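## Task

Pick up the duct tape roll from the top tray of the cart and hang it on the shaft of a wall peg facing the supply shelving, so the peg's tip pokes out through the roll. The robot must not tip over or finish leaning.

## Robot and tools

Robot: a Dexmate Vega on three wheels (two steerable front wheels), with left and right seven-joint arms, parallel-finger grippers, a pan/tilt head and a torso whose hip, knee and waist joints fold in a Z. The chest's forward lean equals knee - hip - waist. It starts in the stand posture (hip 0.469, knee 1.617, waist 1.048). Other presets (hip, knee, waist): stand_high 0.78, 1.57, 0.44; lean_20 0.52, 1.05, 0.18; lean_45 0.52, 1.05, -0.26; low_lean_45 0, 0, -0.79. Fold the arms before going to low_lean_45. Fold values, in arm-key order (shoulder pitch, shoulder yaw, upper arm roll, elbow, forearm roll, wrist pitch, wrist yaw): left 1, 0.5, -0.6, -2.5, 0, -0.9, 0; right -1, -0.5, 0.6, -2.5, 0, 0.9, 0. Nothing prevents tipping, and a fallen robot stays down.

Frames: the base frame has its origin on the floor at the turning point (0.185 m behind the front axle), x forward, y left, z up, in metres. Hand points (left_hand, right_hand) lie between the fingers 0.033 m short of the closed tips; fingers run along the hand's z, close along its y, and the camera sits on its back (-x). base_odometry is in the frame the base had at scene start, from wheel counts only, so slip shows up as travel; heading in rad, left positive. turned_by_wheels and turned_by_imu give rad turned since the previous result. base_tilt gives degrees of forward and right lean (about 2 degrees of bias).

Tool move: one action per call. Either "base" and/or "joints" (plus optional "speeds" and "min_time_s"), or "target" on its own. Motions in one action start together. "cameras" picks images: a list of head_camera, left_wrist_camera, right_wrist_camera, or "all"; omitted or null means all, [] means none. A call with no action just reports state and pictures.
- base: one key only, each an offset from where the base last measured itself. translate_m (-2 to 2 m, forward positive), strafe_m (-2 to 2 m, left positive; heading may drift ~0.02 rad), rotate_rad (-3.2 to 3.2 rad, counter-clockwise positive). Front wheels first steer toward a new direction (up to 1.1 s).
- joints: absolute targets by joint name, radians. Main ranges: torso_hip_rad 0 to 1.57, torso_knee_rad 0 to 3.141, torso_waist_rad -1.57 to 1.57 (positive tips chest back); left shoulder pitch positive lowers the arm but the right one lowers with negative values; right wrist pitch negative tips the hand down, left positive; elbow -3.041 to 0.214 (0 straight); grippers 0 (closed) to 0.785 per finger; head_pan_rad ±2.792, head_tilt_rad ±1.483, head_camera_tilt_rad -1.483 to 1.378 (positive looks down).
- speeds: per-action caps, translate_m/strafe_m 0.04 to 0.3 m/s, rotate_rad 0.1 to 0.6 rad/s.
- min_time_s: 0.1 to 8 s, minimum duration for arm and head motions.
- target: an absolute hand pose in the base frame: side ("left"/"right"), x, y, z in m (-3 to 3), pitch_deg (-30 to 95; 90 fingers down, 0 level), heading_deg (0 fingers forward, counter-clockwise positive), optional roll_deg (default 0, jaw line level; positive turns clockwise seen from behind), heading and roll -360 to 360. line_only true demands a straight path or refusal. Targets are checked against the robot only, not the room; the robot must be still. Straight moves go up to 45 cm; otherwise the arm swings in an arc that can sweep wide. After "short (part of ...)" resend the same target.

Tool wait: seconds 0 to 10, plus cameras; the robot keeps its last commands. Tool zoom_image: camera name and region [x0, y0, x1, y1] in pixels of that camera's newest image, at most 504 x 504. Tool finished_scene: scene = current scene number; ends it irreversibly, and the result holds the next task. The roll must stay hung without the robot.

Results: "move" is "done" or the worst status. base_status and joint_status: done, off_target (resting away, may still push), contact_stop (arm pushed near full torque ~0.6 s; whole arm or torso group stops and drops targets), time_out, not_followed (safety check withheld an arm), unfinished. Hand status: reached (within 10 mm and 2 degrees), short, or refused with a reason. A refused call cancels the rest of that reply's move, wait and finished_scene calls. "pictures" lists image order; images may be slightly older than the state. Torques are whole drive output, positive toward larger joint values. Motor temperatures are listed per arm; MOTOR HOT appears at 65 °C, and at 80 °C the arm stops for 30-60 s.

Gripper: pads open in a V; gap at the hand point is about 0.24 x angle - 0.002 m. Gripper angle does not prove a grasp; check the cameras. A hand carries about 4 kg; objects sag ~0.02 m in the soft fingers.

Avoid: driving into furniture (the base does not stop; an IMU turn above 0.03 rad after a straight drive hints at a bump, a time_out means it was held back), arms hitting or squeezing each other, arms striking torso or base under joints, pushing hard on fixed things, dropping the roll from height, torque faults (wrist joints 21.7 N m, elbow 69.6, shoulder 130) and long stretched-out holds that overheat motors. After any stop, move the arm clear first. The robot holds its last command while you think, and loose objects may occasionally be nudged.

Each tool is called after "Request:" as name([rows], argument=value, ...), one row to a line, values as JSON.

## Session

Request:
move()

Request:
move(joints={"head_pan_rad": 1.3}, cameras=["head_camera"])

Request:
move(joints={"head_pan_rad": 2.6}, cameras=["head_camera"])

Request:
move(joints={"head_pan_rad": -1.3}, cameras=["head_camera"])

Request:
move(joints={"head_pan_rad": -2.6}, cameras=["head_camera"])

Scene clock: 0.00 s.
Joint torques (N m): no reading
Motor temperatures (°C): left_arm=[33 33 33 31 36 35 38] | right_arm=[33 30 37 33 36 32 37]
base_odometry: x=+0.000 y=+0.000 heading=+0.000
turned_by_wheels: +0.000
turned_by_imu: +0.000
base_tilt: forward=-0.6 right=-0.8
base_status: not commanded
joint_positions: torso_hip_rad=+0.469 torso_knee_rad=+1.617 torso_waist_rad=+1.048 left_shoulder_pitch_rad=+2.186 left_shoulder_yaw_rad=-0.019 left_upper_arm_roll_rad=+0.011 left_elbow_rad=-1.089 left_forearm_roll_rad=+0.007 left_wrist_pitch_rad=-0.506 left_wrist_yaw_rad=+0.006 left_gripper_rad=+0.005 right_shoulder_pitch_rad=-2.207 right_shoulder_yaw_rad=+0.005 right_upper_arm_roll_rad=+0.012 right_elbow_rad=-1.097 right_forearm_roll_rad=-0.016 right_wrist_pitch_rad=+0.483 right_wrist_yaw_rad=+0.008 right_gripper_rad=+0.005 head_pan_rad=+0.000 head_tilt_rad=+0.000 head_camera_tilt_rad=+0.000
joint_status: not commanded
chest: x=-0.0111 y=+0.0000 z=+1.4155 quat_wxyz=(+0.999, +0.000, +0.050, +0.000) (m; base frame)
left_hand: x=+0.2055 y=+0.2144 z=+0.6069 quat_wxyz=(+0.426, -0.005, +0.905, -0.006) pitch_deg=+39.6 heading_deg=-0.5 roll_deg=-1.1 back=up (m; base frame)
right_hand: x=+0.1864 y=-0.2297 z=+0.5983 quat_wxyz=(+0.409, -0.005, +0.912, +0.000) pitch_deg=+41.7 heading_deg=+0.3 roll_deg=-0.4 back=up (m; base frame)
pictures: head_camera, left_wrist_camera, right_wrist_camera
camera_calibration:
left_wrist_camera: T_world_to_cam=[[-0.00698482, -0.997061, 0.0762968, 0.161623], [-0.713544, -0.0484847, -0.698931, 0.636714], [0.700576, -0.059323, -0.711108, 0.45044], [0, 0, 0, 1]] pos_world=[0.139885, 0.21874, 0.752999]
right_wrist_camera: T_world_to_cam=[[0.0413626, -0.998837, -0.0247603, -0.217991], [-0.74554, -0.0143562, -0.666306, 0.587464], [0.665176, 0.0460199, -0.745267, 0.48921], [0, 0, 0, 1]] pos_world=[0.121584, -0.231817, 0.750625]

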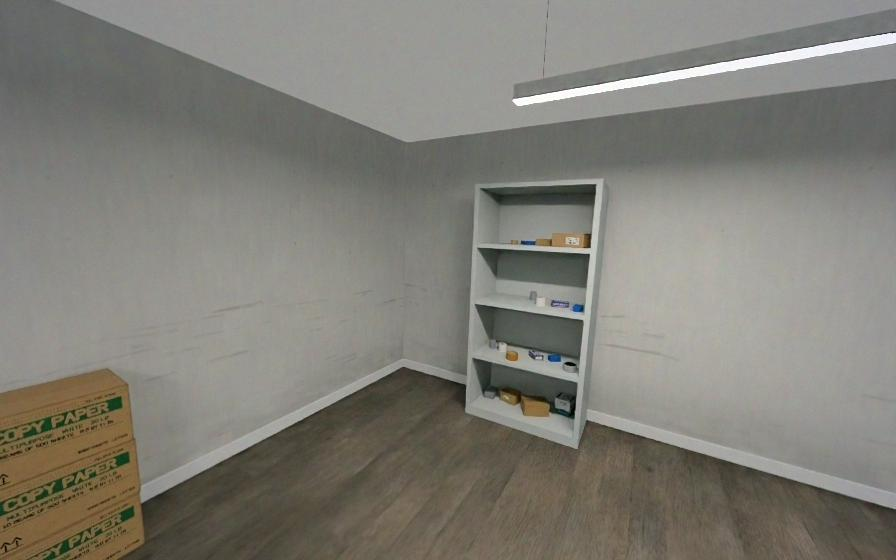

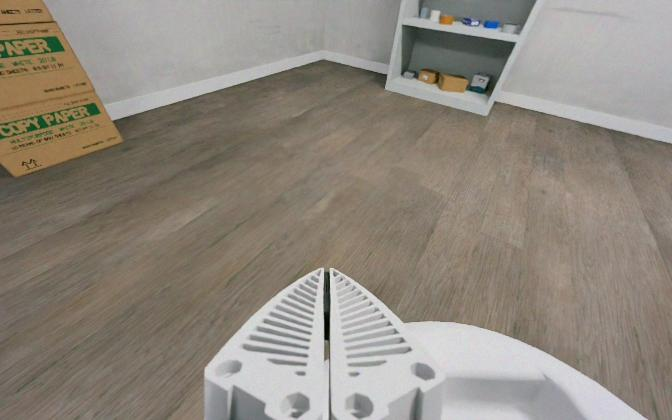

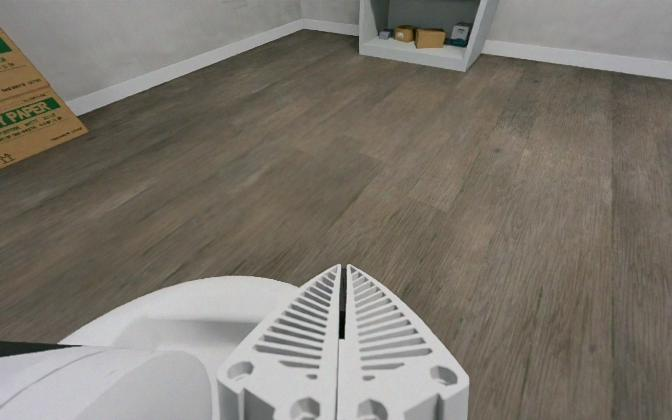

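Scene clock: 1.53 s.
Joint torques (N m): left_arm=[5.37 0.78 3.28 -2.39 0.24 -2.77 0.48] | right_arm=[-4.6 0.94 0.24 -3.25 0.06 2 0]
Motor temperatures (°C): left_arm=[33 33 33 31 36 35 38] | right_arm=[33 30 37 33 36 32 37]
move: done
base_odometry: x=+0.000 y=+0.000 heading=+0.000
turned_by_wheels: +0.000
turned_by_imu: +0.000
base_tilt: forward=-0.4 right=-0.8
base_status: not commanded
joint_positions: torso_hip_rad=+0.469 torso_knee_rad=+1.617 torso_waist_rad=+1.048 left_shoulder_pitch_rad=+2.186 left_shoulder_yaw_rad=-0.019 left_upper_arm_roll_rad=+0.011 left_elbow_rad=-1.089 left_forearm_roll_rad=+0.007 left_wrist_pitch_rad=-0.506 left_wrist_yaw_rad=+0.006 left_gripper_rad=+0.005 right_shoulder_pitch_rad=-2.207 right_shoulder_yaw_rad=+0.005 right_upper_arm_roll_rad=+0.012 right_elbow_rad=-1.097 right_forearm_roll_rad=-0.016 right_wrist_pitch_rad=+0.483 right_wrist_yaw_rad=+0.008 right_gripper_rad=+0.005 head_pan_rad=+1.299 head_tilt_rad=+0.000 head_camera_tilt_rad=+0.000
joint_status: all done
chest: x=-0.0111 y=+0.0000 z=+1.4155 quat_wxyz=(+0.999, +0.000, +0.050, +0.000) (m; base frame)
left_hand: x=+0.2055 y=+0.2144 z=+0.6069 quat_wxyz=(+0.426, -0.005, +0.905, -0.006) pitch_deg=+39.6 heading_deg=-0.5 roll_deg=-1.1 back=up (m; base frame)
right_hand: x=+0.1864 y=-0.2297 z=+0.5983 quat_wxyz=(+0.409, -0.005, +0.912, +0.000) pitch_deg=+41.7 heading_deg=+0.3 roll_deg=-0.4 back=up (m; base frame)
pictures: head_camera
camera_calibration:
head_camera: T_world_to_cam=[[0.955027, -0.289486, -0.0642061, 0.193864], [-0.0797913, -0.0423483, -0.995912, 1.5075], [0.285583, 0.956245, -0.0635422, 0.0799206], [0, 0, 0, 1]] pos_world=[-0.0876837, 0.043537, 1.51886]

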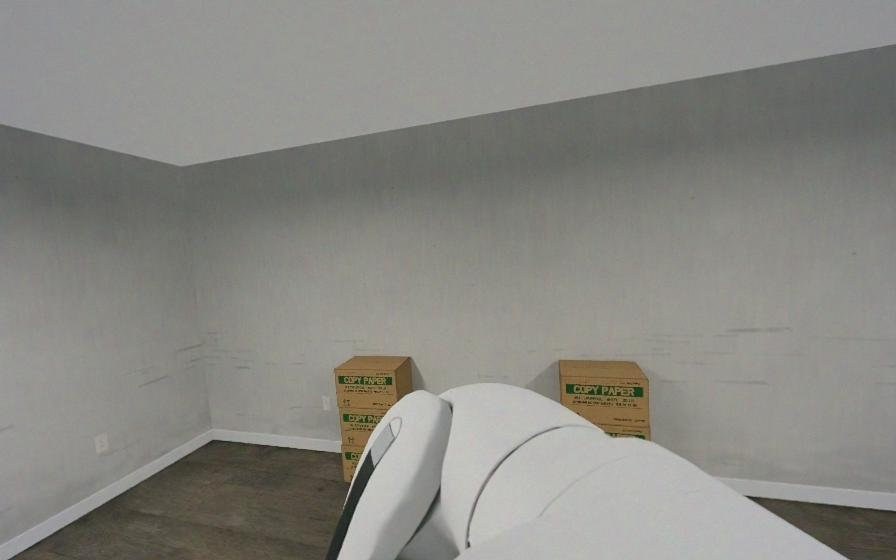

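Scene clock: 3.07 s.
Joint torques (N m): left_arm=[5.31 -0.05 0.92 -3.48 0.53 -2.45 0.5] | right_arm=[-5.2 0.84 0.04 -3.08 -0.13 2.7 -0.02]
Motor temperatures (°C): left_arm=[33 33 33 31 36 35 38] | right_arm=[33 30 37 33 36 32 37]
move: done
base_odometry: x=+0.000 y=+0.000 heading=+0.000
turned_by_wheels: +0.000
turned_by_imu: +0.000
base_tilt: forward=-0.5 right=-0.7
base_status: not commanded
joint_positions: torso_hip_rad=+0.469 torso_knee_rad=+1.617 torso_waist_rad=+1.048 left_shoulder_pitch_rad=+2.186 left_shoulder_yaw_rad=-0.019 left_upper_arm_roll_rad=+0.011 left_elbow_rad=-1.089 left_forearm_roll_rad=+0.007 left_wrist_pitch_rad=-0.506 left_wrist_yaw_rad=+0.006 left_gripper_rad=+0.005 right_shoulder_pitch_rad=-2.207 right_shoulder_yaw_rad=+0.005 right_upper_arm_roll_rad=+0.012 right_elbow_rad=-1.097 right_forearm_roll_rad=-0.016 right_wrist_pitch_rad=+0.483 right_wrist_yaw_rad=+0.008 right_gripper_rad=+0.005 head_pan_rad=+2.599 head_tilt_rad=+0.000 head_camera_tilt_rad=+0.000
joint_status: all done
chest: x=-0.0111 y=+0.0000 z=+1.4155 quat_wxyz=(+0.999, +0.000, +0.050, +0.000) (m; base frame)
left_hand: x=+0.2055 y=+0.2144 z=+0.6069 quat_wxyz=(+0.426, -0.005, +0.905, -0.006) pitch_deg=+39.6 heading_deg=-0.5 roll_deg=-1.1 back=up (m; base frame)
right_hand: x=+0.1864 y=-0.2297 z=+0.5983 quat_wxyz=(+0.409, -0.005, +0.912, +0.000) pitch_deg=+41.7 heading_deg=+0.3 roll_deg=-0.4 back=up (m; base frame)
pictures: head_camera
camera_calibration:
head_camera: T_world_to_cam=[[0.53532, 0.844362, -0.022037, 0.0984717], [-0.0538194, 0.00806084, -0.998518, 1.51337], [-0.842933, 0.535713, 0.0497582, -0.176314], [0, 0, 0, 1]] pos_world=[-0.119886, -0.000891388, 1.52207]

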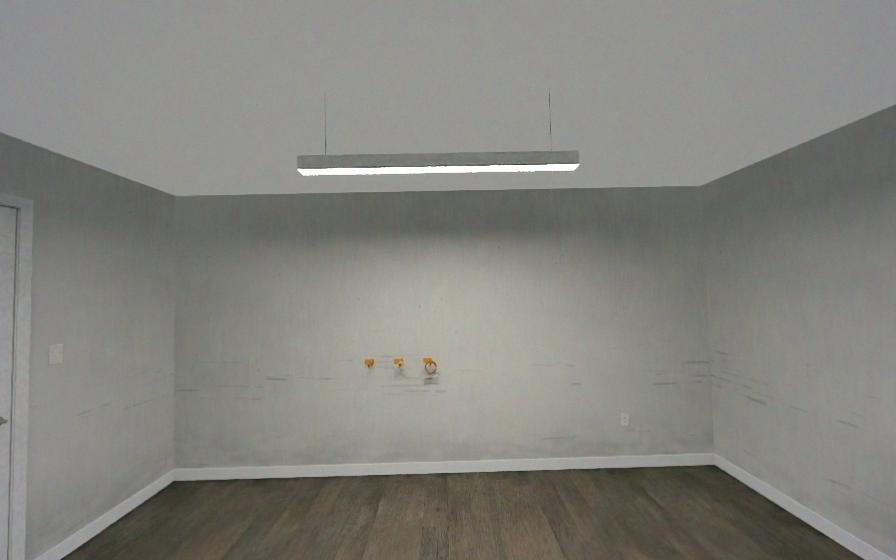

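Scene clock: 6.33 s.
Joint torques (N m): left_arm=[7.45 -0.27 1.63 -2.9 0.21 -1.41 0.04] | right_arm=[-6.9 1.64 -0.27 -3.77 0.05 2.51 -0.02]
Motor temperatures (°C): left_arm=[33 33 33 31 36 35 38] | right_arm=[33 30 37 33 36 32 37]
move: done
base_odometry: x=+0.000 y=+0.000 heading=+0.000
turned_by_wheels: +0.000
turned_by_imu: +0.000
base_tilt: forward=-0.6 right=-0.9
base_status: not commanded
joint_positions: torso_hip_rad=+0.469 torso_knee_rad=+1.617 torso_waist_rad=+1.048 left_shoulder_pitch_rad=+2.186 left_shoulder_yaw_rad=-0.019 left_upper_arm_roll_rad=+0.011 left_elbow_rad=-1.089 left_forearm_roll_rad=+0.007 left_wrist_pitch_rad=-0.506 left_wrist_yaw_rad=+0.006 left_gripper_rad=+0.005 right_shoulder_pitch_rad=-2.207 right_shoulder_yaw_rad=+0.005 right_upper_arm_roll_rad=+0.012 right_elbow_rad=-1.097 right_forearm_roll_rad=-0.016 right_wrist_pitch_rad=+0.483 right_wrist_yaw_rad=+0.008 right_gripper_rad=+0.005 head_pan_rad=-1.299 head_tilt_rad=+0.000 head_camera_tilt_rad=+0.000
joint_status: all done
chest: x=-0.0111 y=+0.0000 z=+1.4155 quat_wxyz=(+0.999, +0.000, +0.050, +0.000) (m; base frame)
left_hand: x=+0.2055 y=+0.2144 z=+0.6069 quat_wxyz=(+0.426, -0.005, +0.905, -0.006) pitch_deg=+39.6 heading_deg=-0.5 roll_deg=-1.1 back=up (m; base frame)
right_hand: x=+0.1864 y=-0.2297 z=+0.5983 quat_wxyz=(+0.409, -0.005, +0.912, +0.000) pitch_deg=+41.7 heading_deg=+0.3 roll_deg=-0.4 back=up (m; base frame)
pictures: head_camera
camera_calibration:
head_camera: T_world_to_cam=[[-0.960669, -0.246397, 0.128079, -0.241249], [-0.138643, 0.0259383, -0.990003, 1.49407], [0.240612, -0.968822, -0.0590794, 0.0697969], [0, 0, 0, 1]] pos_world=[-0.0414125, -0.0305759, 1.51415]

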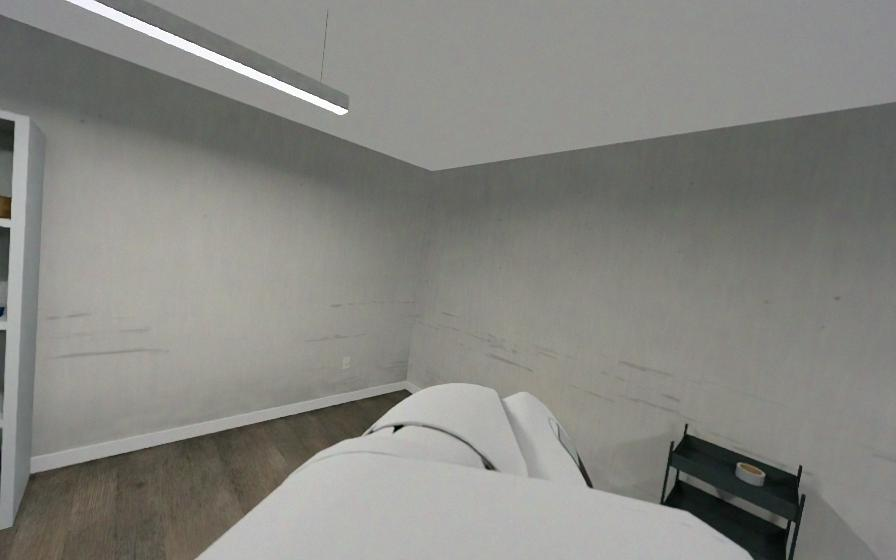

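Scene clock: 7.87 s.
Joint torques (N m): left_arm=[5.54 -1.98 3.32 -5.21 0.81 -1.64 -0.18] | right_arm=[-6.44 1.9 -0.31 -1.6 -0.23 2.68 -0.11]
Motor temperatures (°C): left_arm=[33 33 33 31 36 35 38] | right_arm=[33 30 37 33 36 32 37]
move: done
base_odometry: x=+0.000 y=+0.000 heading=+0.000
turned_by_wheels: +0.000
turned_by_imu: +0.000
base_tilt: forward=-0.5 right=-0.8
base_status: not commanded
joint_positions: torso_hip_rad=+0.469 torso_knee_rad=+1.617 torso_waist_rad=+1.048 left_shoulder_pitch_rad=+2.186 left_shoulder_yaw_rad=-0.019 left_upper_arm_roll_rad=+0.011 left_elbow_rad=-1.089 left_forearm_roll_rad=+0.007 left_wrist_pitch_rad=-0.506 left_wrist_yaw_rad=+0.006 left_gripper_rad=+0.005 right_shoulder_pitch_rad=-2.207 right_shoulder_yaw_rad=+0.005 right_upper_arm_roll_rad=+0.012 right_elbow_rad=-1.097 right_forearm_roll_rad=-0.016 right_wrist_pitch_rad=+0.483 right_wrist_yaw_rad=+0.008 right_gripper_rad=+0.005 head_pan_rad=-2.599 head_tilt_rad=+0.000 head_camera_tilt_rad=+0.000
joint_status: all done
chest: x=-0.0111 y=+0.0000 z=+1.4155 quat_wxyz=(+0.999, +0.000, +0.050, +0.000) (m; base frame)
left_hand: x=+0.2055 y=+0.2144 z=+0.6069 quat_wxyz=(+0.426, -0.005, +0.905, -0.006) pitch_deg=+39.6 heading_deg=-0.5 roll_deg=-1.1 back=up (m; base frame)
right_hand: x=+0.1864 y=-0.2297 z=+0.5983 quat_wxyz=(+0.409, -0.005, +0.912, +0.000) pitch_deg=+41.7 heading_deg=+0.3 roll_deg=-0.4 back=up (m; base frame)
pictures: head_camera
camera_calibration:
head_camera: T_world_to_cam=[[-0.490897, 0.867449, 0.0809441, -0.134576], [-0.0853336, 0.0445883, -0.995354, 1.5062], [-0.867028, -0.495524, 0.0521343, -0.181754], [0, 0, 0, 1]] pos_world=[-0.0951187, -0.0404844, 1.51957]

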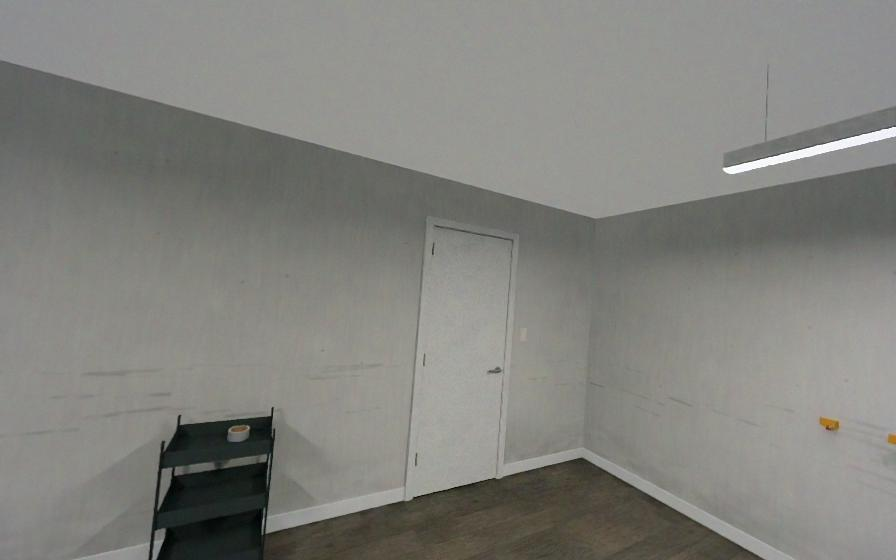

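Request:
move(base={"rotate_rad": -1.75}, joints={"head_pan_rad": -0.4, "head_camera_tilt_rad": 0.4}, cameras=["head_camera"])

Request:
zoom_image(camera="head_camera", region=[300, 150, 650, 450])

Scene clock: 24.90 s.
Joint torques (N m): left_arm=[5.72 1.53 1.48 -2.67 -0.01 -2.03 0.17] | right_arm=[-5.84 1.93 0.17 -1.62 -0.01 2.33 -0.13]
Motor temperatures (°C): left_arm=[33 33 33 31 36 35 38] | right_arm=[33 30 37 33 36 32 37]
move: done
base_odometry: x=+0.001 y=+0.001 heading=-1.752
turned_by_wheels: -1.752
turned_by_imu: -1.746
base_tilt: forward=-0.5 right=-0.9
base_status: done
joint_positions: torso_hip_rad=+0.469 torso_knee_rad=+1.617 torso_waist_rad=+1.048 left_shoulder_pitch_rad=+2.186 left_shoulder_yaw_rad=-0.019 left_upper_arm_roll_rad=+0.011 left_elbow_rad=-1.089 left_forearm_roll_rad=+0.007 left_wrist_pitch_rad=-0.506 left_wrist_yaw_rad=+0.006 left_gripper_rad=+0.005 right_shoulder_pitch_rad=-2.207 right_shoulder_yaw_rad=+0.005 right_upper_arm_roll_rad=+0.012 right_elbow_rad=-1.097 right_forearm_roll_rad=-0.016 right_wrist_pitch_rad=+0.483 right_wrist_yaw_rad=+0.008 right_gripper_rad=+0.005 head_pan_rad=-0.401 head_tilt_rad=+0.000 head_camera_tilt_rad=+0.399
joint_status: all done
chest: x=-0.0111 y=+0.0000 z=+1.4155 quat_wxyz=(+0.999, +0.000, +0.050, +0.000) (m; base frame)
left_hand: x=+0.2055 y=+0.2144 z=+0.6069 quat_wxyz=(+0.426, -0.005, +0.905, -0.006) pitch_deg=+39.6 heading_deg=-0.5 roll_deg=-1.1 back=up (m; base frame)
right_hand: x=+0.1864 y=-0.2297 z=+0.5983 quat_wxyz=(+0.409, -0.005, +0.912, +0.000) pitch_deg=+41.7 heading_deg=+0.3 roll_deg=-0.4 back=up (m; base frame)
pictures: head_camera
camera_calibration:
head_camera: T_world_to_cam=[[-0.391702, -0.916844, 0.0772425, -0.121362], [-0.488197, 0.135943, -0.862081, 1.27708], [0.779893, -0.375388, -0.50085, 0.766986], [0, 0, 0, 1]] pos_world=[-0.0222371, 0.00303674, 1.49447]

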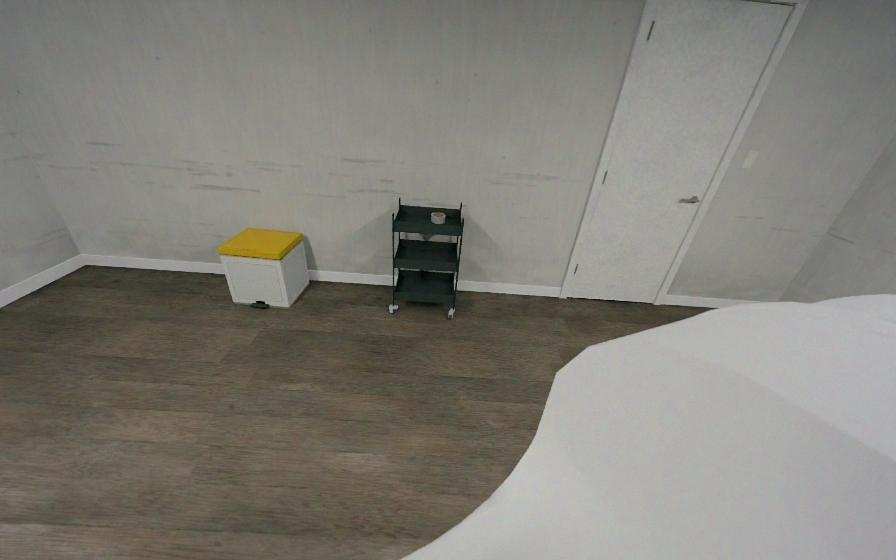

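Scaled by 1.440 from the camera's 896x560 image, which has a finer 960x600 frame.

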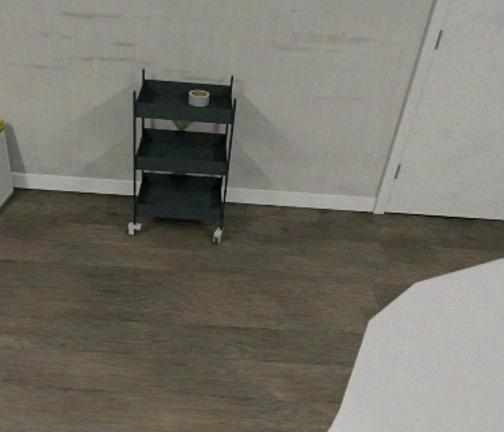

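Request:
move(base={"rotate_rad": -0.06}, cameras=[])

Request:
move(base={"translate_m": 1.08}, cameras=[])

Request:
move(base={"rotate_rad": -0.39}, joints={"head_pan_rad": 0, "head_camera_tilt_rad": 0.4}, cameras=["head_camera"])

Request:
zoom_image(camera="head_camera", region=[400, 220, 650, 450])

Scene clock: 34.57 s.
Joint torques (N m): left_arm=[6.89 -1.49 0.96 -3.38 0.29 -1.22 0.36] | right_arm=[-5.39 1.65 -0.44 -3.01 0.1 2.86 -0.2]
Motor temperatures (°C): left_arm=[33 33 33 31 36 35 38] | right_arm=[33 30 37 33 36 32 37]
move: done
base_odometry: x=+0.001 y=+0.001 heading=-1.812
turned_by_wheels: -0.060
turned_by_imu: -0.060
base_tilt: forward=-0.5 right=-1.0
base_status: done
joint_positions: torso_hip_rad=+0.469 torso_knee_rad=+1.617 torso_waist_rad=+1.048 left_shoulder_pitch_rad=+2.186 left_shoulder_yaw_rad=-0.019 left_upper_arm_roll_rad=+0.011 left_elbow_rad=-1.089 left_forearm_roll_rad=+0.007 left_wrist_pitch_rad=-0.506 left_wrist_yaw_rad=+0.006 left_gripper_rad=+0.005 right_shoulder_pitch_rad=-2.207 right_shoulder_yaw_rad=+0.005 right_upper_arm_roll_rad=+0.012 right_elbow_rad=-1.097 right_forearm_roll_rad=-0.016 right_wrist_pitch_rad=+0.483 right_wrist_yaw_rad=+0.008 right_gripper_rad=+0.005 head_pan_rad=-0.401 head_tilt_rad=+0.000 head_camera_tilt_rad=+0.399
joint_status: not commanded
chest: x=-0.0111 y=+0.0000 z=+1.4155 quat_wxyz=(+0.999, +0.000, +0.050, +0.000) (m; base frame)
left_hand: x=+0.2055 y=+0.2144 z=+0.6069 quat_wxyz=(+0.426, -0.005, +0.905, -0.006) pitch_deg=+39.6 heading_deg=-0.5 roll_deg=-1.1 back=up (m; base frame)
right_hand: x=+0.1864 y=-0.2297 z=+0.5983 quat_wxyz=(+0.409, -0.005, +0.912, +0.000) pitch_deg=+41.7 heading_deg=+0.3 roll_deg=-0.4 back=up (m; base frame)
pictures: none
No camera images: "cameras" was empty.

Scene clock: 40.00 s.
Joint torques (N m): left_arm=[5.91 0.43 0.14 -4.19 -0.07 -3.17 0.13] | right_arm=[-5.8 0.21 -0.69 -2.79 0.09 2.67 -0.08]
Motor temperatures (°C): left_arm=[33 33 33 31 36 35 38] | right_arm=[33 30 37 33 36 32 37]
move: done
base_odometry: x=-0.259 y=-1.047 heading=-1.814
turned_by_wheels: -0.002
turned_by_imu: -0.008
base_tilt: forward=-0.6 right=-0.9
base_status: done
joint_positions: torso_hip_rad=+0.469 torso_knee_rad=+1.617 torso_waist_rad=+1.048 left_shoulder_pitch_rad=+2.186 left_shoulder_yaw_rad=-0.019 left_upper_arm_roll_rad=+0.011 left_elbow_rad=-1.089 left_forearm_roll_rad=+0.007 left_wrist_pitch_rad=-0.506 left_wrist_yaw_rad=+0.006 left_gripper_rad=+0.005 right_shoulder_pitch_rad=-2.207 right_shoulder_yaw_rad=+0.005 right_upper_arm_roll_rad=+0.012 right_elbow_rad=-1.097 right_forearm_roll_rad=-0.016 right_wrist_pitch_rad=+0.483 right_wrist_yaw_rad=+0.008 right_gripper_rad=+0.005 head_pan_rad=-0.401 head_tilt_rad=+0.000 head_camera_tilt_rad=+0.399
joint_status: not commanded
chest: x=-0.0111 y=+0.0000 z=+1.4155 quat_wxyz=(+0.999, +0.000, +0.050, +0.000) (m; base frame)
left_hand: x=+0.2055 y=+0.2144 z=+0.6069 quat_wxyz=(+0.425, -0.005, +0.905, -0.006) pitch_deg=+39.6 heading_deg=-0.5 roll_deg=-1.1 back=up (m; base frame)
right_hand: x=+0.1864 y=-0.2297 z=+0.5983 quat_wxyz=(+0.409, -0.005, +0.912, +0.000) pitch_deg=+41.7 heading_deg=+0.3 roll_deg=-0.4 back=up (m; base frame)
pictures: none
No camera images: "cameras" was empty.

Scene clock: 42.47 s.
Joint torques (N m): left_arm=[4.79 1.89 0.77 -5.64 -0.63 -1.98 0.43] | right_arm=[-5.39 1.4 -0.31 -1.88 0.1 2.34 -0.06]
Motor temperatures (°C): left_arm=[33 33 33 31 36 35 38] | right_arm=[33 30 37 33 36 32 37]
move: done
base_odometry: x=-0.259 y=-1.047 heading=-2.204
turned_by_wheels: -0.391
turned_by_imu: -0.393
base_tilt: forward=-0.6 right=-0.7
base_status: done
joint_positions: torso_hip_rad=+0.469 torso_knee_rad=+1.617 torso_waist_rad=+1.048 left_shoulder_pitch_rad=+2.186 left_shoulder_yaw_rad=-0.019 left_upper_arm_roll_rad=+0.011 left_elbow_rad=-1.089 left_forearm_roll_rad=+0.007 left_wrist_pitch_rad=-0.506 left_wrist_yaw_rad=+0.006 left_gripper_rad=+0.005 right_shoulder_pitch_rad=-2.207 right_shoulder_yaw_rad=+0.005 right_upper_arm_roll_rad=+0.012 right_elbow_rad=-1.097 right_forearm_roll_rad=-0.016 right_wrist_pitch_rad=+0.483 right_wrist_yaw_rad=+0.008 right_gripper_rad=+0.005 head_pan_rad=-0.001 head_tilt_rad=+0.000 head_camera_tilt_rad=+0.399
joint_status: all done
chest: x=-0.0111 y=+0.0000 z=+1.4155 quat_wxyz=(+0.999, +0.000, +0.050, +0.000) (m; base frame)
left_hand: x=+0.2055 y=+0.2144 z=+0.6069 quat_wxyz=(+0.426, -0.005, +0.905, -0.006) pitch_deg=+39.6 heading_deg=-0.5 roll_deg=-1.1 back=up (m; base frame)
right_hand: x=+0.1864 y=-0.2297 z=+0.5983 quat_wxyz=(+0.409, -0.005, +0.912, +0.000) pitch_deg=+41.7 heading_deg=+0.3 roll_deg=-0.4 back=up (m; base frame)
pictures: head_camera
camera_calibration:
head_camera: T_world_to_cam=[[-0.00514631, -0.999249, 0.0384125, -0.0334936], [-0.50958, -0.0304307, -0.859885, 1.27222], [0.860408, -0.0239995, -0.50904, 0.78536], [0, 0, 0, 1]] pos_world=[-0.0276018, 0.0240945, 1.49503]

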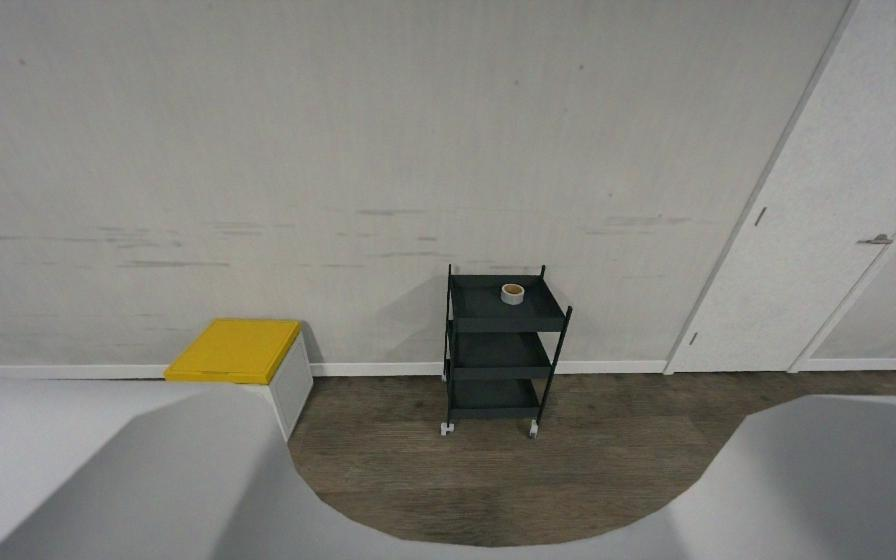

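Scaled by 2.016 from the camera's 896x560 image, which has a finer 960x600 frame.

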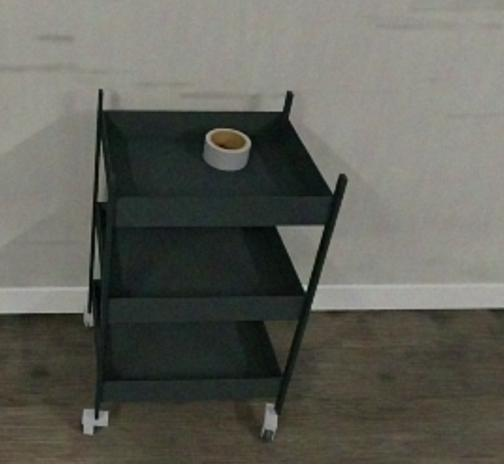

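Request:
move(base={"translate_m": 0.52}, speeds={"translate_m": 0.15}, joints={"head_camera_tilt_rad": 0.65}, cameras=["head_camera"])

Request:
move(joints={"left_shoulder_pitch_rad": 1.0, "left_shoulder_yaw_rad": 0.5, "left_upper_arm_roll_rad": -0.6, "left_elbow_rad": -2.5, "left_forearm_roll_rad": 0, "left_wrist_pitch_rad": -0.9, "left_wrist_yaw_rad": 0, "right_shoulder_pitch_rad": -2.193, "right_shoulder_yaw_rad": -0.1, "right_upper_arm_roll_rad": 0.0, "right_elbow_rad": -1.4, "right_forearm_roll_rad": 0.0, "right_wrist_pitch_rad": 0.0, "right_wrist_yaw_rad": 0.0}, cameras=["head_camera"])

Request:
move(target={"side": "right", "x": 0.36, "y": -0.3, "z": 0.85, "pitch_deg": 50, "heading_deg": 0, "roll_deg": 0, "line_only": true}, cameras=["right_wrist_camera"])

Request:
move(target={"side": "right", "x": 0.42, "y": -0.36, "z": 1.05, "pitch_deg": 50, "heading_deg": 0, "roll_deg": 0, "line_only": true}, cameras=["right_wrist_camera"])

Scene clock: 57.77 s.
Joint torques (N m): left_arm=[6.3 0.63 2.45 -4.25 0.41 -2.15 0.38] | right_arm=[-5.46 1.45 0.16 -2.72 -0.12 2.53 -0.07]
Motor temperatures (°C): left_arm=[33 33 33 31 36 35 38] | right_arm=[33 30 37 33 36 32 37]
move: done
base_odometry: x=-0.568 y=-1.466 heading=-2.206
turned_by_wheels: -0.002
turned_by_imu: -0.005
base_tilt: forward=-0.5 right=-0.9
base_status: done
joint_positions: torso_hip_rad=+0.469 torso_knee_rad=+1.617 torso_waist_rad=+1.048 left_shoulder_pitch_rad=+2.186 left_shoulder_yaw_rad=-0.019 left_upper_arm_roll_rad=+0.011 left_elbow_rad=-1.089 left_forearm_roll_rad=+0.007 left_wrist_pitch_rad=-0.506 left_wrist_yaw_rad=+0.006 left_gripper_rad=+0.005 right_shoulder_pitch_rad=-2.207 right_shoulder_yaw_rad=+0.005 right_upper_arm_roll_rad=+0.012 right_elbow_rad=-1.097 right_forearm_roll_rad=-0.016 right_wrist_pitch_rad=+0.483 right_wrist_yaw_rad=+0.008 right_gripper_rad=+0.005 head_pan_rad=-0.001 head_tilt_rad=+0.000 head_camera_tilt_rad=+0.649
joint_status: all done
chest: x=-0.0111 y=+0.0000 z=+1.4155 quat_wxyz=(+0.999, +0.000, +0.050, +0.000) (m; base frame)
left_hand: x=+0.2055 y=+0.2144 z=+0.6069 quat_wxyz=(+0.426, -0.005, +0.905, -0.006) pitch_deg=+39.6 heading_deg=-0.5 roll_deg=-1.1 back=up (m; base frame)
right_hand: x=+0.1864 y=-0.2297 z=+0.5983 quat_wxyz=(+0.409, -0.005, +0.912, +0.000) pitch_deg=+41.7 heading_deg=+0.3 roll_deg=-0.4 back=up (m; base frame)
pictures: head_camera
camera_calibration:
head_camera: T_world_to_cam=[[0.00451137, -0.999254, 0.0383527, -0.0326457], [-0.706435, -0.0303299, -0.707127, 1.03028], [0.707763, -0.0239036, -0.706045, 1.0655], [0, 0, 0, 1]] pos_world=[-0.0261521, 0.0240961, 1.48208]

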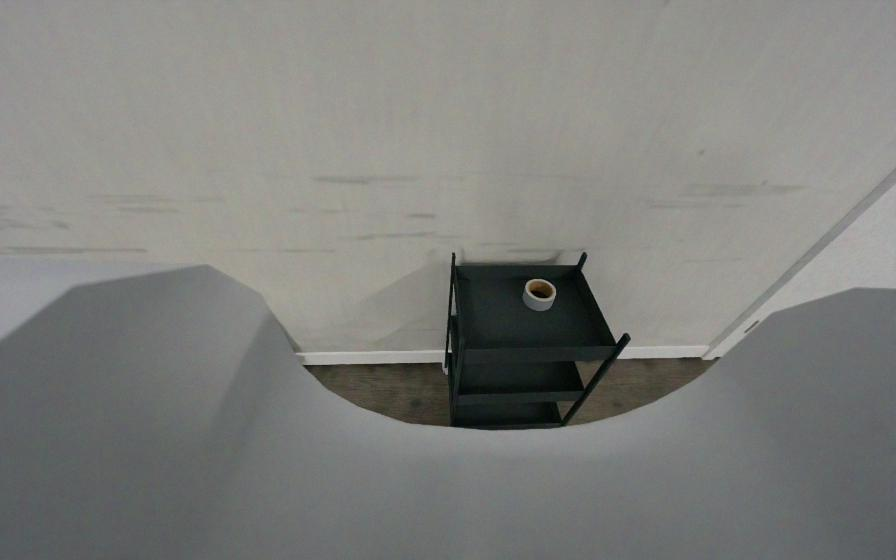

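Scene clock: 63.80 s.
Joint torques (N m): left_arm=[-11.92 4.98 -2.74 -0.97 -0.07 1.8 0.02] | right_arm=[6.63 -2.63 -3.19 -5.76 0.4 2.4 -0.25]
Motor temperatures (°C): left_arm=[33 33 33 31 36 35 38] | right_arm=[33 30 37 33 36 32 37]
move: done
base_odometry: x=-0.568 y=-1.466 heading=-2.206
turned_by_wheels: +0.000
turned_by_imu: -0.001
base_tilt: forward=-0.5 right=-0.8
base_status: not commanded
joint_positions: torso_hip_rad=+0.469 torso_knee_rad=+1.617 torso_waist_rad=+1.048 left_shoulder_pitch_rad=+1.004 left_shoulder_yaw_rad=+0.498 left_upper_arm_roll_rad=-0.598 left_elbow_rad=-2.496 left_forearm_roll_rad=+0.000 left_wrist_pitch_rad=-0.899 left_wrist_yaw_rad=+0.000 left_gripper_rad=+0.005 right_shoulder_pitch_rad=-2.193 right_shoulder_yaw_rad=-0.100 right_upper_arm_roll_rad=+0.000 right_elbow_rad=-1.400 right_forearm_roll_rad=+0.000 right_wrist_pitch_rad=+0.000 right_wrist_yaw_rad=+0.000 right_gripper_rad=+0.005 head_pan_rad=-0.001 head_tilt_rad=+0.000 head_camera_tilt_rad=+0.649
joint_status: all done
chest: x=-0.0111 y=+0.0000 z=+1.4155 quat_wxyz=(+0.999, +0.000, +0.050, +0.000) (m; base frame)
left_hand: x=-0.0206 y=+0.1552 z=+1.7185 quat_wxyz=(+0.841, +0.204, -0.394, +0.309) pitch_deg=-37.3 heading_deg=-132.5 roll_deg=-7.2 back=down (m; base frame)
right_hand: x=+0.2226 y=-0.2728 z=+0.5819 quat_wxyz=(+0.332, -0.044, +0.942, -0.024) pitch_deg=+51.1 heading_deg=-1.6 roll_deg=-6.9 back=up (m; base frame)
pictures: head_camera
camera_calibration:
head_camera: T_world_to_cam=[[0.00451137, -0.999254, 0.0383527, -0.0326457], [-0.706435, -0.0303299, -0.707127, 1.03028], [0.707763, -0.0239036, -0.706045, 1.0655], [0, 0, 0, 1]] pos_world=[-0.0261521, 0.0240961, 1.48208]

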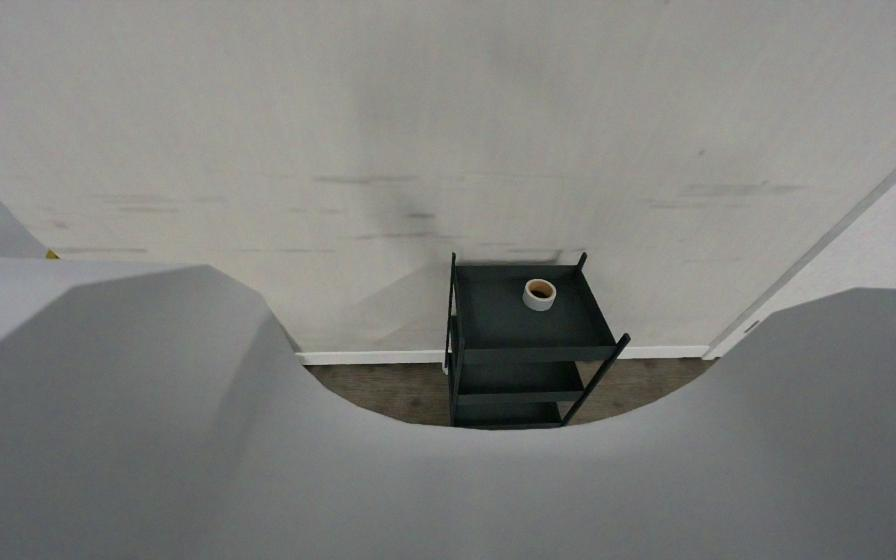

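Scene clock: 69.37 s.
Joint torques (N m): left_arm=[-11.97 4.14 -3.46 1.56 0.7 2.22 -0.15] | right_arm=[10.17 0.42 5.48 -8.18 0.55 1.53 0.19]
Motor temperatures (°C): left_arm=[33 33 33 31 36 35 38] | right_arm=[33 30 37 33 36 32 37]
move: done
base_odometry: x=-0.568 y=-1.466 heading=-2.206
turned_by_wheels: +0.000
turned_by_imu: -0.001
base_tilt: forward=-0.5 right=-0.7
base_status: not commanded
joint_positions: torso_hip_rad=+0.469 torso_knee_rad=+1.617 torso_waist_rad=+1.048 left_shoulder_pitch_rad=+1.000 left_shoulder_yaw_rad=+0.500 left_upper_arm_roll_rad=-0.600 left_elbow_rad=-2.500 left_forearm_roll_rad=+0.000 left_wrist_pitch_rad=-0.900 left_wrist_yaw_rad=+0.000 left_gripper_rad=+0.005 right_shoulder_pitch_rad=-2.205 right_shoulder_yaw_rad=-0.127 right_upper_arm_roll_rad=+0.225 right_elbow_rad=-2.509 right_forearm_roll_rad=+0.201 right_wrist_pitch_rad=-1.095 right_wrist_yaw_rad=+0.063 right_gripper_rad=+0.005 head_pan_rad=-0.001 head_tilt_rad=+0.000 head_camera_tilt_rad=+0.649
joint_status: not commanded
chest: x=-0.0111 y=+0.0000 z=+1.4155 quat_wxyz=(+0.999, +0.000, +0.050, +0.000) (m; base frame)
left_hand: x=-0.0238 y=+0.1533 z=+1.7167 quat_wxyz=(+0.839, +0.205, -0.398, +0.310) pitch_deg=-36.8 heading_deg=-132.5 roll_deg=-6.9 back=down (m; base frame)
right_hand: x=+0.3594 y=-0.2998 z=+0.8488 quat_wxyz=(+0.342, +0.000, +0.940, +0.000) pitch_deg=+50.0 heading_deg=+0.0 roll_deg=+0.0 back=up (m; base frame)
right_hand_status: reached (straight line, planned for 4.2 s): 1 mm and 0.0 deg off.
pictures: right_wrist_camera
camera_calibration:
right_wrist_camera: T_world_to_cam=[[0.0281479, -0.999025, -0.0340074, -0.276413], [-0.834646, -0.00476806, -0.550766, 0.819066], [0.550067, 0.0438871, -0.833966, 0.680073], [0, 0, 0, 1]] pos_world=[0.317324, -0.302084, 1.00887]

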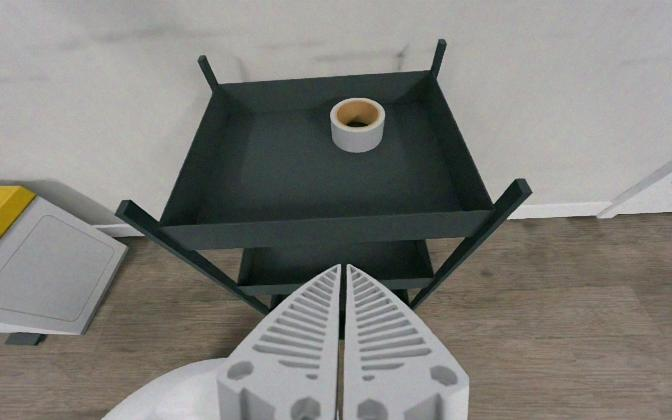

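Scene clock: 77.27 s.
Joint torques (N m): left_arm=[-11.53 6.44 -3.99 0.07 -0.67 1.83 -0.36] | right_arm=[-4.66 -8.92 9.44 -0.98 0.78 1.45 -0.17]
Motor temperatures (°C): left_arm=[33 33 33 31 36 35 38] | right_arm=[33 30 37 33 36 32 37]
move: done
base_odometry: x=-0.568 y=-1.466 heading=-2.206
turned_by_wheels: +0.000
turned_by_imu: -0.001
base_tilt: forward=-0.6 right=-0.9
base_status: not commanded
joint_positions: torso_hip_rad=+0.469 torso_knee_rad=+1.617 torso_waist_rad=+1.048 left_shoulder_pitch_rad=+1.000 left_shoulder_yaw_rad=+0.500 left_upper_arm_roll_rad=-0.600 left_elbow_rad=-2.500 left_forearm_roll_rad=+0.000 left_wrist_pitch_rad=-0.900 left_wrist_yaw_rad=+0.000 left_gripper_rad=+0.005 right_shoulder_pitch_rad=-1.959 right_shoulder_yaw_rad=-0.821 right_upper_arm_roll_rad=+0.706 right_elbow_rad=-2.441 right_forearm_roll_rad=+2.066 right_wrist_pitch_rad=-1.255 right_wrist_yaw_rad=-1.085 right_gripper_rad=+0.005 head_pan_rad=-0.001 head_tilt_rad=+0.000 head_camera_tilt_rad=+0.649
joint_status: not commanded
chest: x=-0.0111 y=+0.0000 z=+1.4155 quat_wxyz=(+0.999, +0.000, +0.050, +0.000) (m; base frame)
left_hand: x=-0.0238 y=+0.1533 z=+1.7167 quat_wxyz=(+0.839, +0.205, -0.398, +0.310) pitch_deg=-36.8 heading_deg=-132.5 roll_deg=-6.9 back=down (m; base frame)
right_hand: x=+0.4199 y=-0.3596 z=+1.0493 quat_wxyz=(+0.342, +0.000, +0.940, +0.000) pitch_deg=+50.0 heading_deg=+0.0 roll_deg=+0.0 back=up (m; base frame)
right_hand_status: reached (straight line, planned for 6.5 s): 1 mm and 0.0 deg off.
pictures: right_wrist_camera
camera_calibration:
right_wrist_camera: T_world_to_cam=[[0.0284857, -0.999007, -0.0342574, -0.330857], [-0.834045, -0.00486425, -0.551675, 0.980452], [0.55096, 0.044287, -0.833355, 0.81575], [0, 0, 0, 1]] pos_world=[0.37772, -0.361887, 1.20937]

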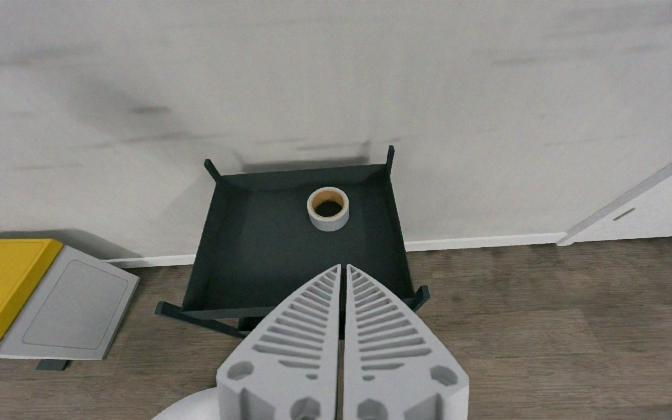

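Request:
zoom_image(camera="right_wrist_camera", region=[270, 150, 400, 270])

Request:
move(joints={"torso_waist_rad": 0.65}, cameras=["right_wrist_camera"])

Request:
zoom_image(camera="right_wrist_camera", region=[250, 0, 400, 140])

Scaled by 3.877 from the camera's 672x420 image, which has a finer 960x600 frame.

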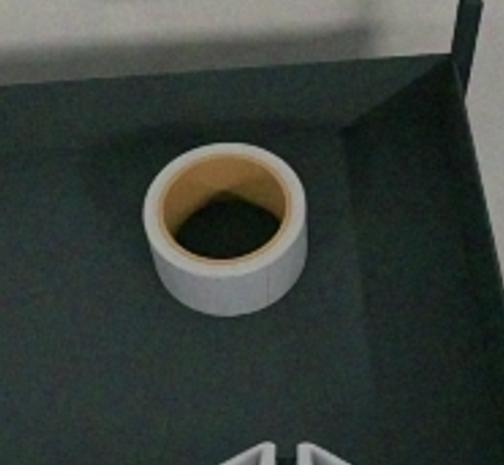

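Scene clock: 82.60 s.
Joint torques (N m): left_arm=[-10.49 5.65 -4.32 0.02 -1.06 1.32 0.19] | right_arm=[-9.31 -6.33 9.73 -3.01 0.98 0.37 -0.22]
Motor temperatures (°C): left_arm=[33 33 33 31 36 35 38] | right_arm=[33 30 38 33 36 32 37]
move: done
base_odometry: x=-0.568 y=-1.466 heading=-2.206
turned_by_wheels: +0.000
turned_by_imu: +0.000
base_tilt: forward=-0.6 right=-1.0
base_status: not commanded
joint_positions: torso_hip_rad=+0.469 torso_knee_rad=+1.617 torso_waist_rad=+0.650 left_shoulder_pitch_rad=+1.000 left_shoulder_yaw_rad=+0.500 left_upper_arm_roll_rad=-0.600 left_elbow_rad=-2.500 left_forearm_roll_rad=+0.000 left_wrist_pitch_rad=-0.900 left_wrist_yaw_rad=+0.000 left_gripper_rad=+0.005 right_shoulder_pitch_rad=-1.959 right_shoulder_yaw_rad=-0.825 right_upper_arm_roll_rad=+0.707 right_elbow_rad=-2.440 right_forearm_roll_rad=+2.070 right_wrist_pitch_rad=-1.254 right_wrist_yaw_rad=-1.087 right_gripper_rad=+0.005 head_pan_rad=-0.001 head_tilt_rad=+0.000 head_camera_tilt_rad=+0.649
joint_status: all done
chest: x=+0.1639 y=+0.0000 z=+1.3859 quat_wxyz=(+0.969, +0.000, +0.246, +0.000) (m; base frame)
left_hand: x=+0.2690 y=+0.1533 z=+1.6686 quat_wxyz=(+0.901, +0.262, -0.225, +0.263) pitch_deg=-49.6 heading_deg=-114.3 roll_deg=-33.1 back=down (m; base frame)
right_hand: x=+0.4198 y=-0.3598 z=+0.8820 quat_wxyz=(+0.150, +0.000, +0.989, +0.000) pitch_deg=+72.8 heading_deg=+0.1 roll_deg=+0.1 back=up (m; base frame)
pictures: right_wrist_camera
camera_calibration:
right_wrist_camera: T_world_to_cam=[[0.0129, -0.999003, -0.0427352, -0.322748], [-0.982683, -0.00476542, -0.185232, 0.627325], [0.184844, 0.0443847, -0.981765, 0.960909], [0, 0, 0, 1]] pos_world=[0.443007, -0.362087, 1.04579]

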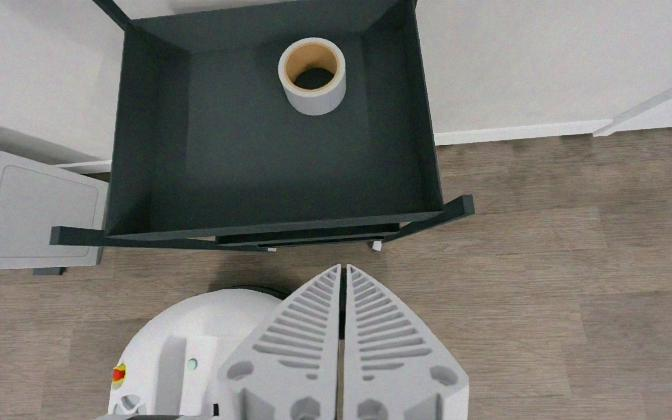

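Scaled by 3.360 from the camera's 672x420 image, which has a finer 960x600 frame.

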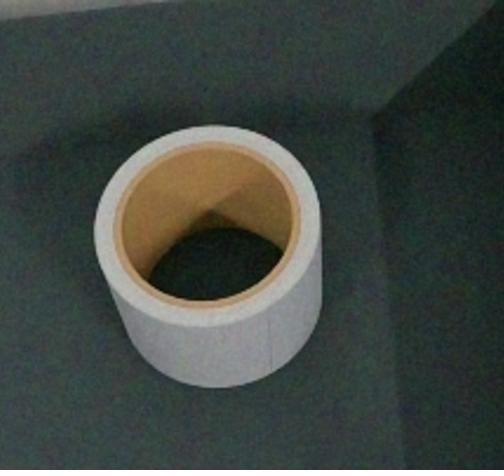

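Request:
move(target={"side": "right", "x": 0.66, "y": -0.36, "z": 0.93, "pitch_deg": 85, "heading_deg": 0, "roll_deg": 0, "line_only": true}, cameras=[])

Request:
move(joints={"torso_waist_rad": 0.38, "right_gripper_rad": 0.16}, cameras=["head_camera", "right_wrist_camera"])

Scene clock: 102.03 s.
Joint torques (N m): left_arm=[-10.97 5.37 -7.4 -0.52 0.12 0.99 0.22] | right_arm=[29.61 -1.32 4.76 -0.13 1.12 -0.29 -0.3]
Motor temperatures (°C): left_arm=[33 33 33 31 36 35 38] | right_arm=[33 30 38 33 36 32 37]
move: done
base_odometry: x=-0.568 y=-1.466 heading=-2.206
turned_by_wheels: +0.000
turned_by_imu: -0.001
base_tilt: forward=-0.6 right=-0.7
base_status: not commanded
joint_positions: torso_hip_rad=+0.469 torso_knee_rad=+1.617 torso_waist_rad=+0.650 left_shoulder_pitch_rad=+1.000 left_shoulder_yaw_rad=+0.500 left_upper_arm_roll_rad=-0.600 left_elbow_rad=-2.500 left_forearm_roll_rad=+0.000 left_wrist_pitch_rad=-0.900 left_wrist_yaw_rad=+0.000 left_gripper_rad=+0.005 right_shoulder_pitch_rad=+0.128 right_shoulder_yaw_rad=-1.170 right_upper_arm_roll_rad=-1.296 right_elbow_rad=-1.496 right_forearm_roll_rad=+2.520 right_wrist_pitch_rad=-1.218 right_wrist_yaw_rad=-1.087 right_gripper_rad=+0.005 head_pan_rad=-0.001 head_tilt_rad=+0.000 head_camera_tilt_rad=+0.649
joint_status: not commanded
chest: x=+0.1639 y=+0.0000 z=+1.3859 quat_wxyz=(+0.969, +0.000, +0.246, +0.000) (m; base frame)
left_hand: x=+0.2690 y=+0.1533 z=+1.6686 quat_wxyz=(+0.901, +0.262, -0.225, +0.263) pitch_deg=-49.6 heading_deg=-114.3 roll_deg=-33.1 back=down (m; base frame)
right_hand: x=+0.6593 y=-0.3598 z=+0.9296 quat_wxyz=(+0.044, +0.000, +0.999, +0.000) pitch_deg=+85.0 heading_deg=+0.5 roll_deg=+0.5 (m; base frame)
right_hand_status: reached (straight line, planned for 8.5 s): 1 mm and 0.0 deg off.
pictures: none
No camera images: "cameras" was empty.

Scene clock: 104.30 s.
Joint torques (N m): left_arm=[-6.41 5.83 -8.73 -1.99 0.68 0.58 0.58] | right_arm=[28.78 -4.04 4.38 -0.17 1.28 -0.86 -0.33]
Motor temperatures (°C): left_arm=[33 33 33 31 36 35 38] | right_arm=[33 30 38 33 36 32 37]
move: done
base_odometry: x=-0.568 y=-1.466 heading=-2.206
turned_by_wheels: +0.000
turned_by_imu: +0.000
base_tilt: forward=-0.3 right=-0.7
base_status: not commanded
joint_positions: torso_hip_rad=+0.469 torso_knee_rad=+1.617 torso_waist_rad=+0.380 left_shoulder_pitch_rad=+1.000 left_shoulder_yaw_rad=+0.500 left_upper_arm_roll_rad=-0.600 left_elbow_rad=-2.500 left_forearm_roll_rad=+0.000 left_wrist_pitch_rad=-0.900 left_wrist_yaw_rad=+0.000 left_gripper_rad=+0.005 right_shoulder_pitch_rad=+0.131 right_shoulder_yaw_rad=-1.167 right_upper_arm_roll_rad=-1.298 right_elbow_rad=-1.492 right_forearm_roll_rad=+2.521 right_wrist_pitch_rad=-1.220 right_wrist_yaw_rad=-1.087 right_gripper_rad=+0.160 head_pan_rad=-0.001 head_tilt_rad=+0.000 head_camera_tilt_rad=+0.649
joint_status: all done
chest: x=+0.2700 y=+0.0000 z=+1.3279 quat_wxyz=(+0.927, +0.000, +0.375, +0.000) (m; base frame)
left_hand: x=+0.4466 y=+0.1533 z=+1.5722 quat_wxyz=(+0.923, +0.295, -0.101, +0.225) pitch_deg=-53.7 heading_deg=-95.2 roll_deg=-57.3 back=down (m; base frame)
right_hand: x=+0.6264 y=-0.3599 z=+0.7560 quat_wxyz=(-0.091, +0.000, +0.996, +0.000) pitch_deg=+79.5 heading_deg=+179.9 roll_deg=-0.1 (m; base frame)
pictures: head_camera, right_wrist_camera
camera_calibration:
head_camera: T_world_to_cam=[[0.0272919, -0.999254, 0.0273157, -0.0220482], [-0.992587, -0.030327, -0.11769, 0.461512], [0.118431, -0.0239012, -0.992675, 1.34435], [0, 0, 0, 1]] pos_world=[0.299481, 0.0240961, 1.38942]
right_wrist_camera: T_world_to_cam=[[-0.00866171, -0.999013, -0.0435589, -0.31678], [-0.956237, -0.00446526, 0.292558, 0.42924], [-0.292464, 0.0441867, -0.955255, 1.07802], [0, 0, 0, 1]] pos_world=[0.722993, -0.362185, 0.890406]

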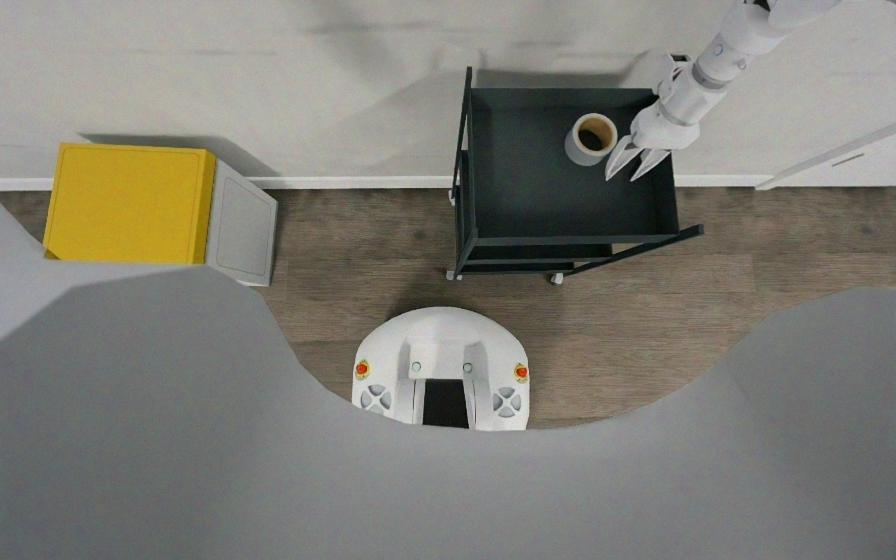

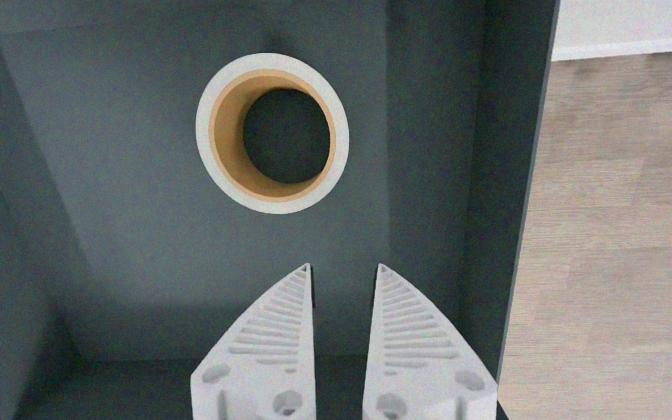

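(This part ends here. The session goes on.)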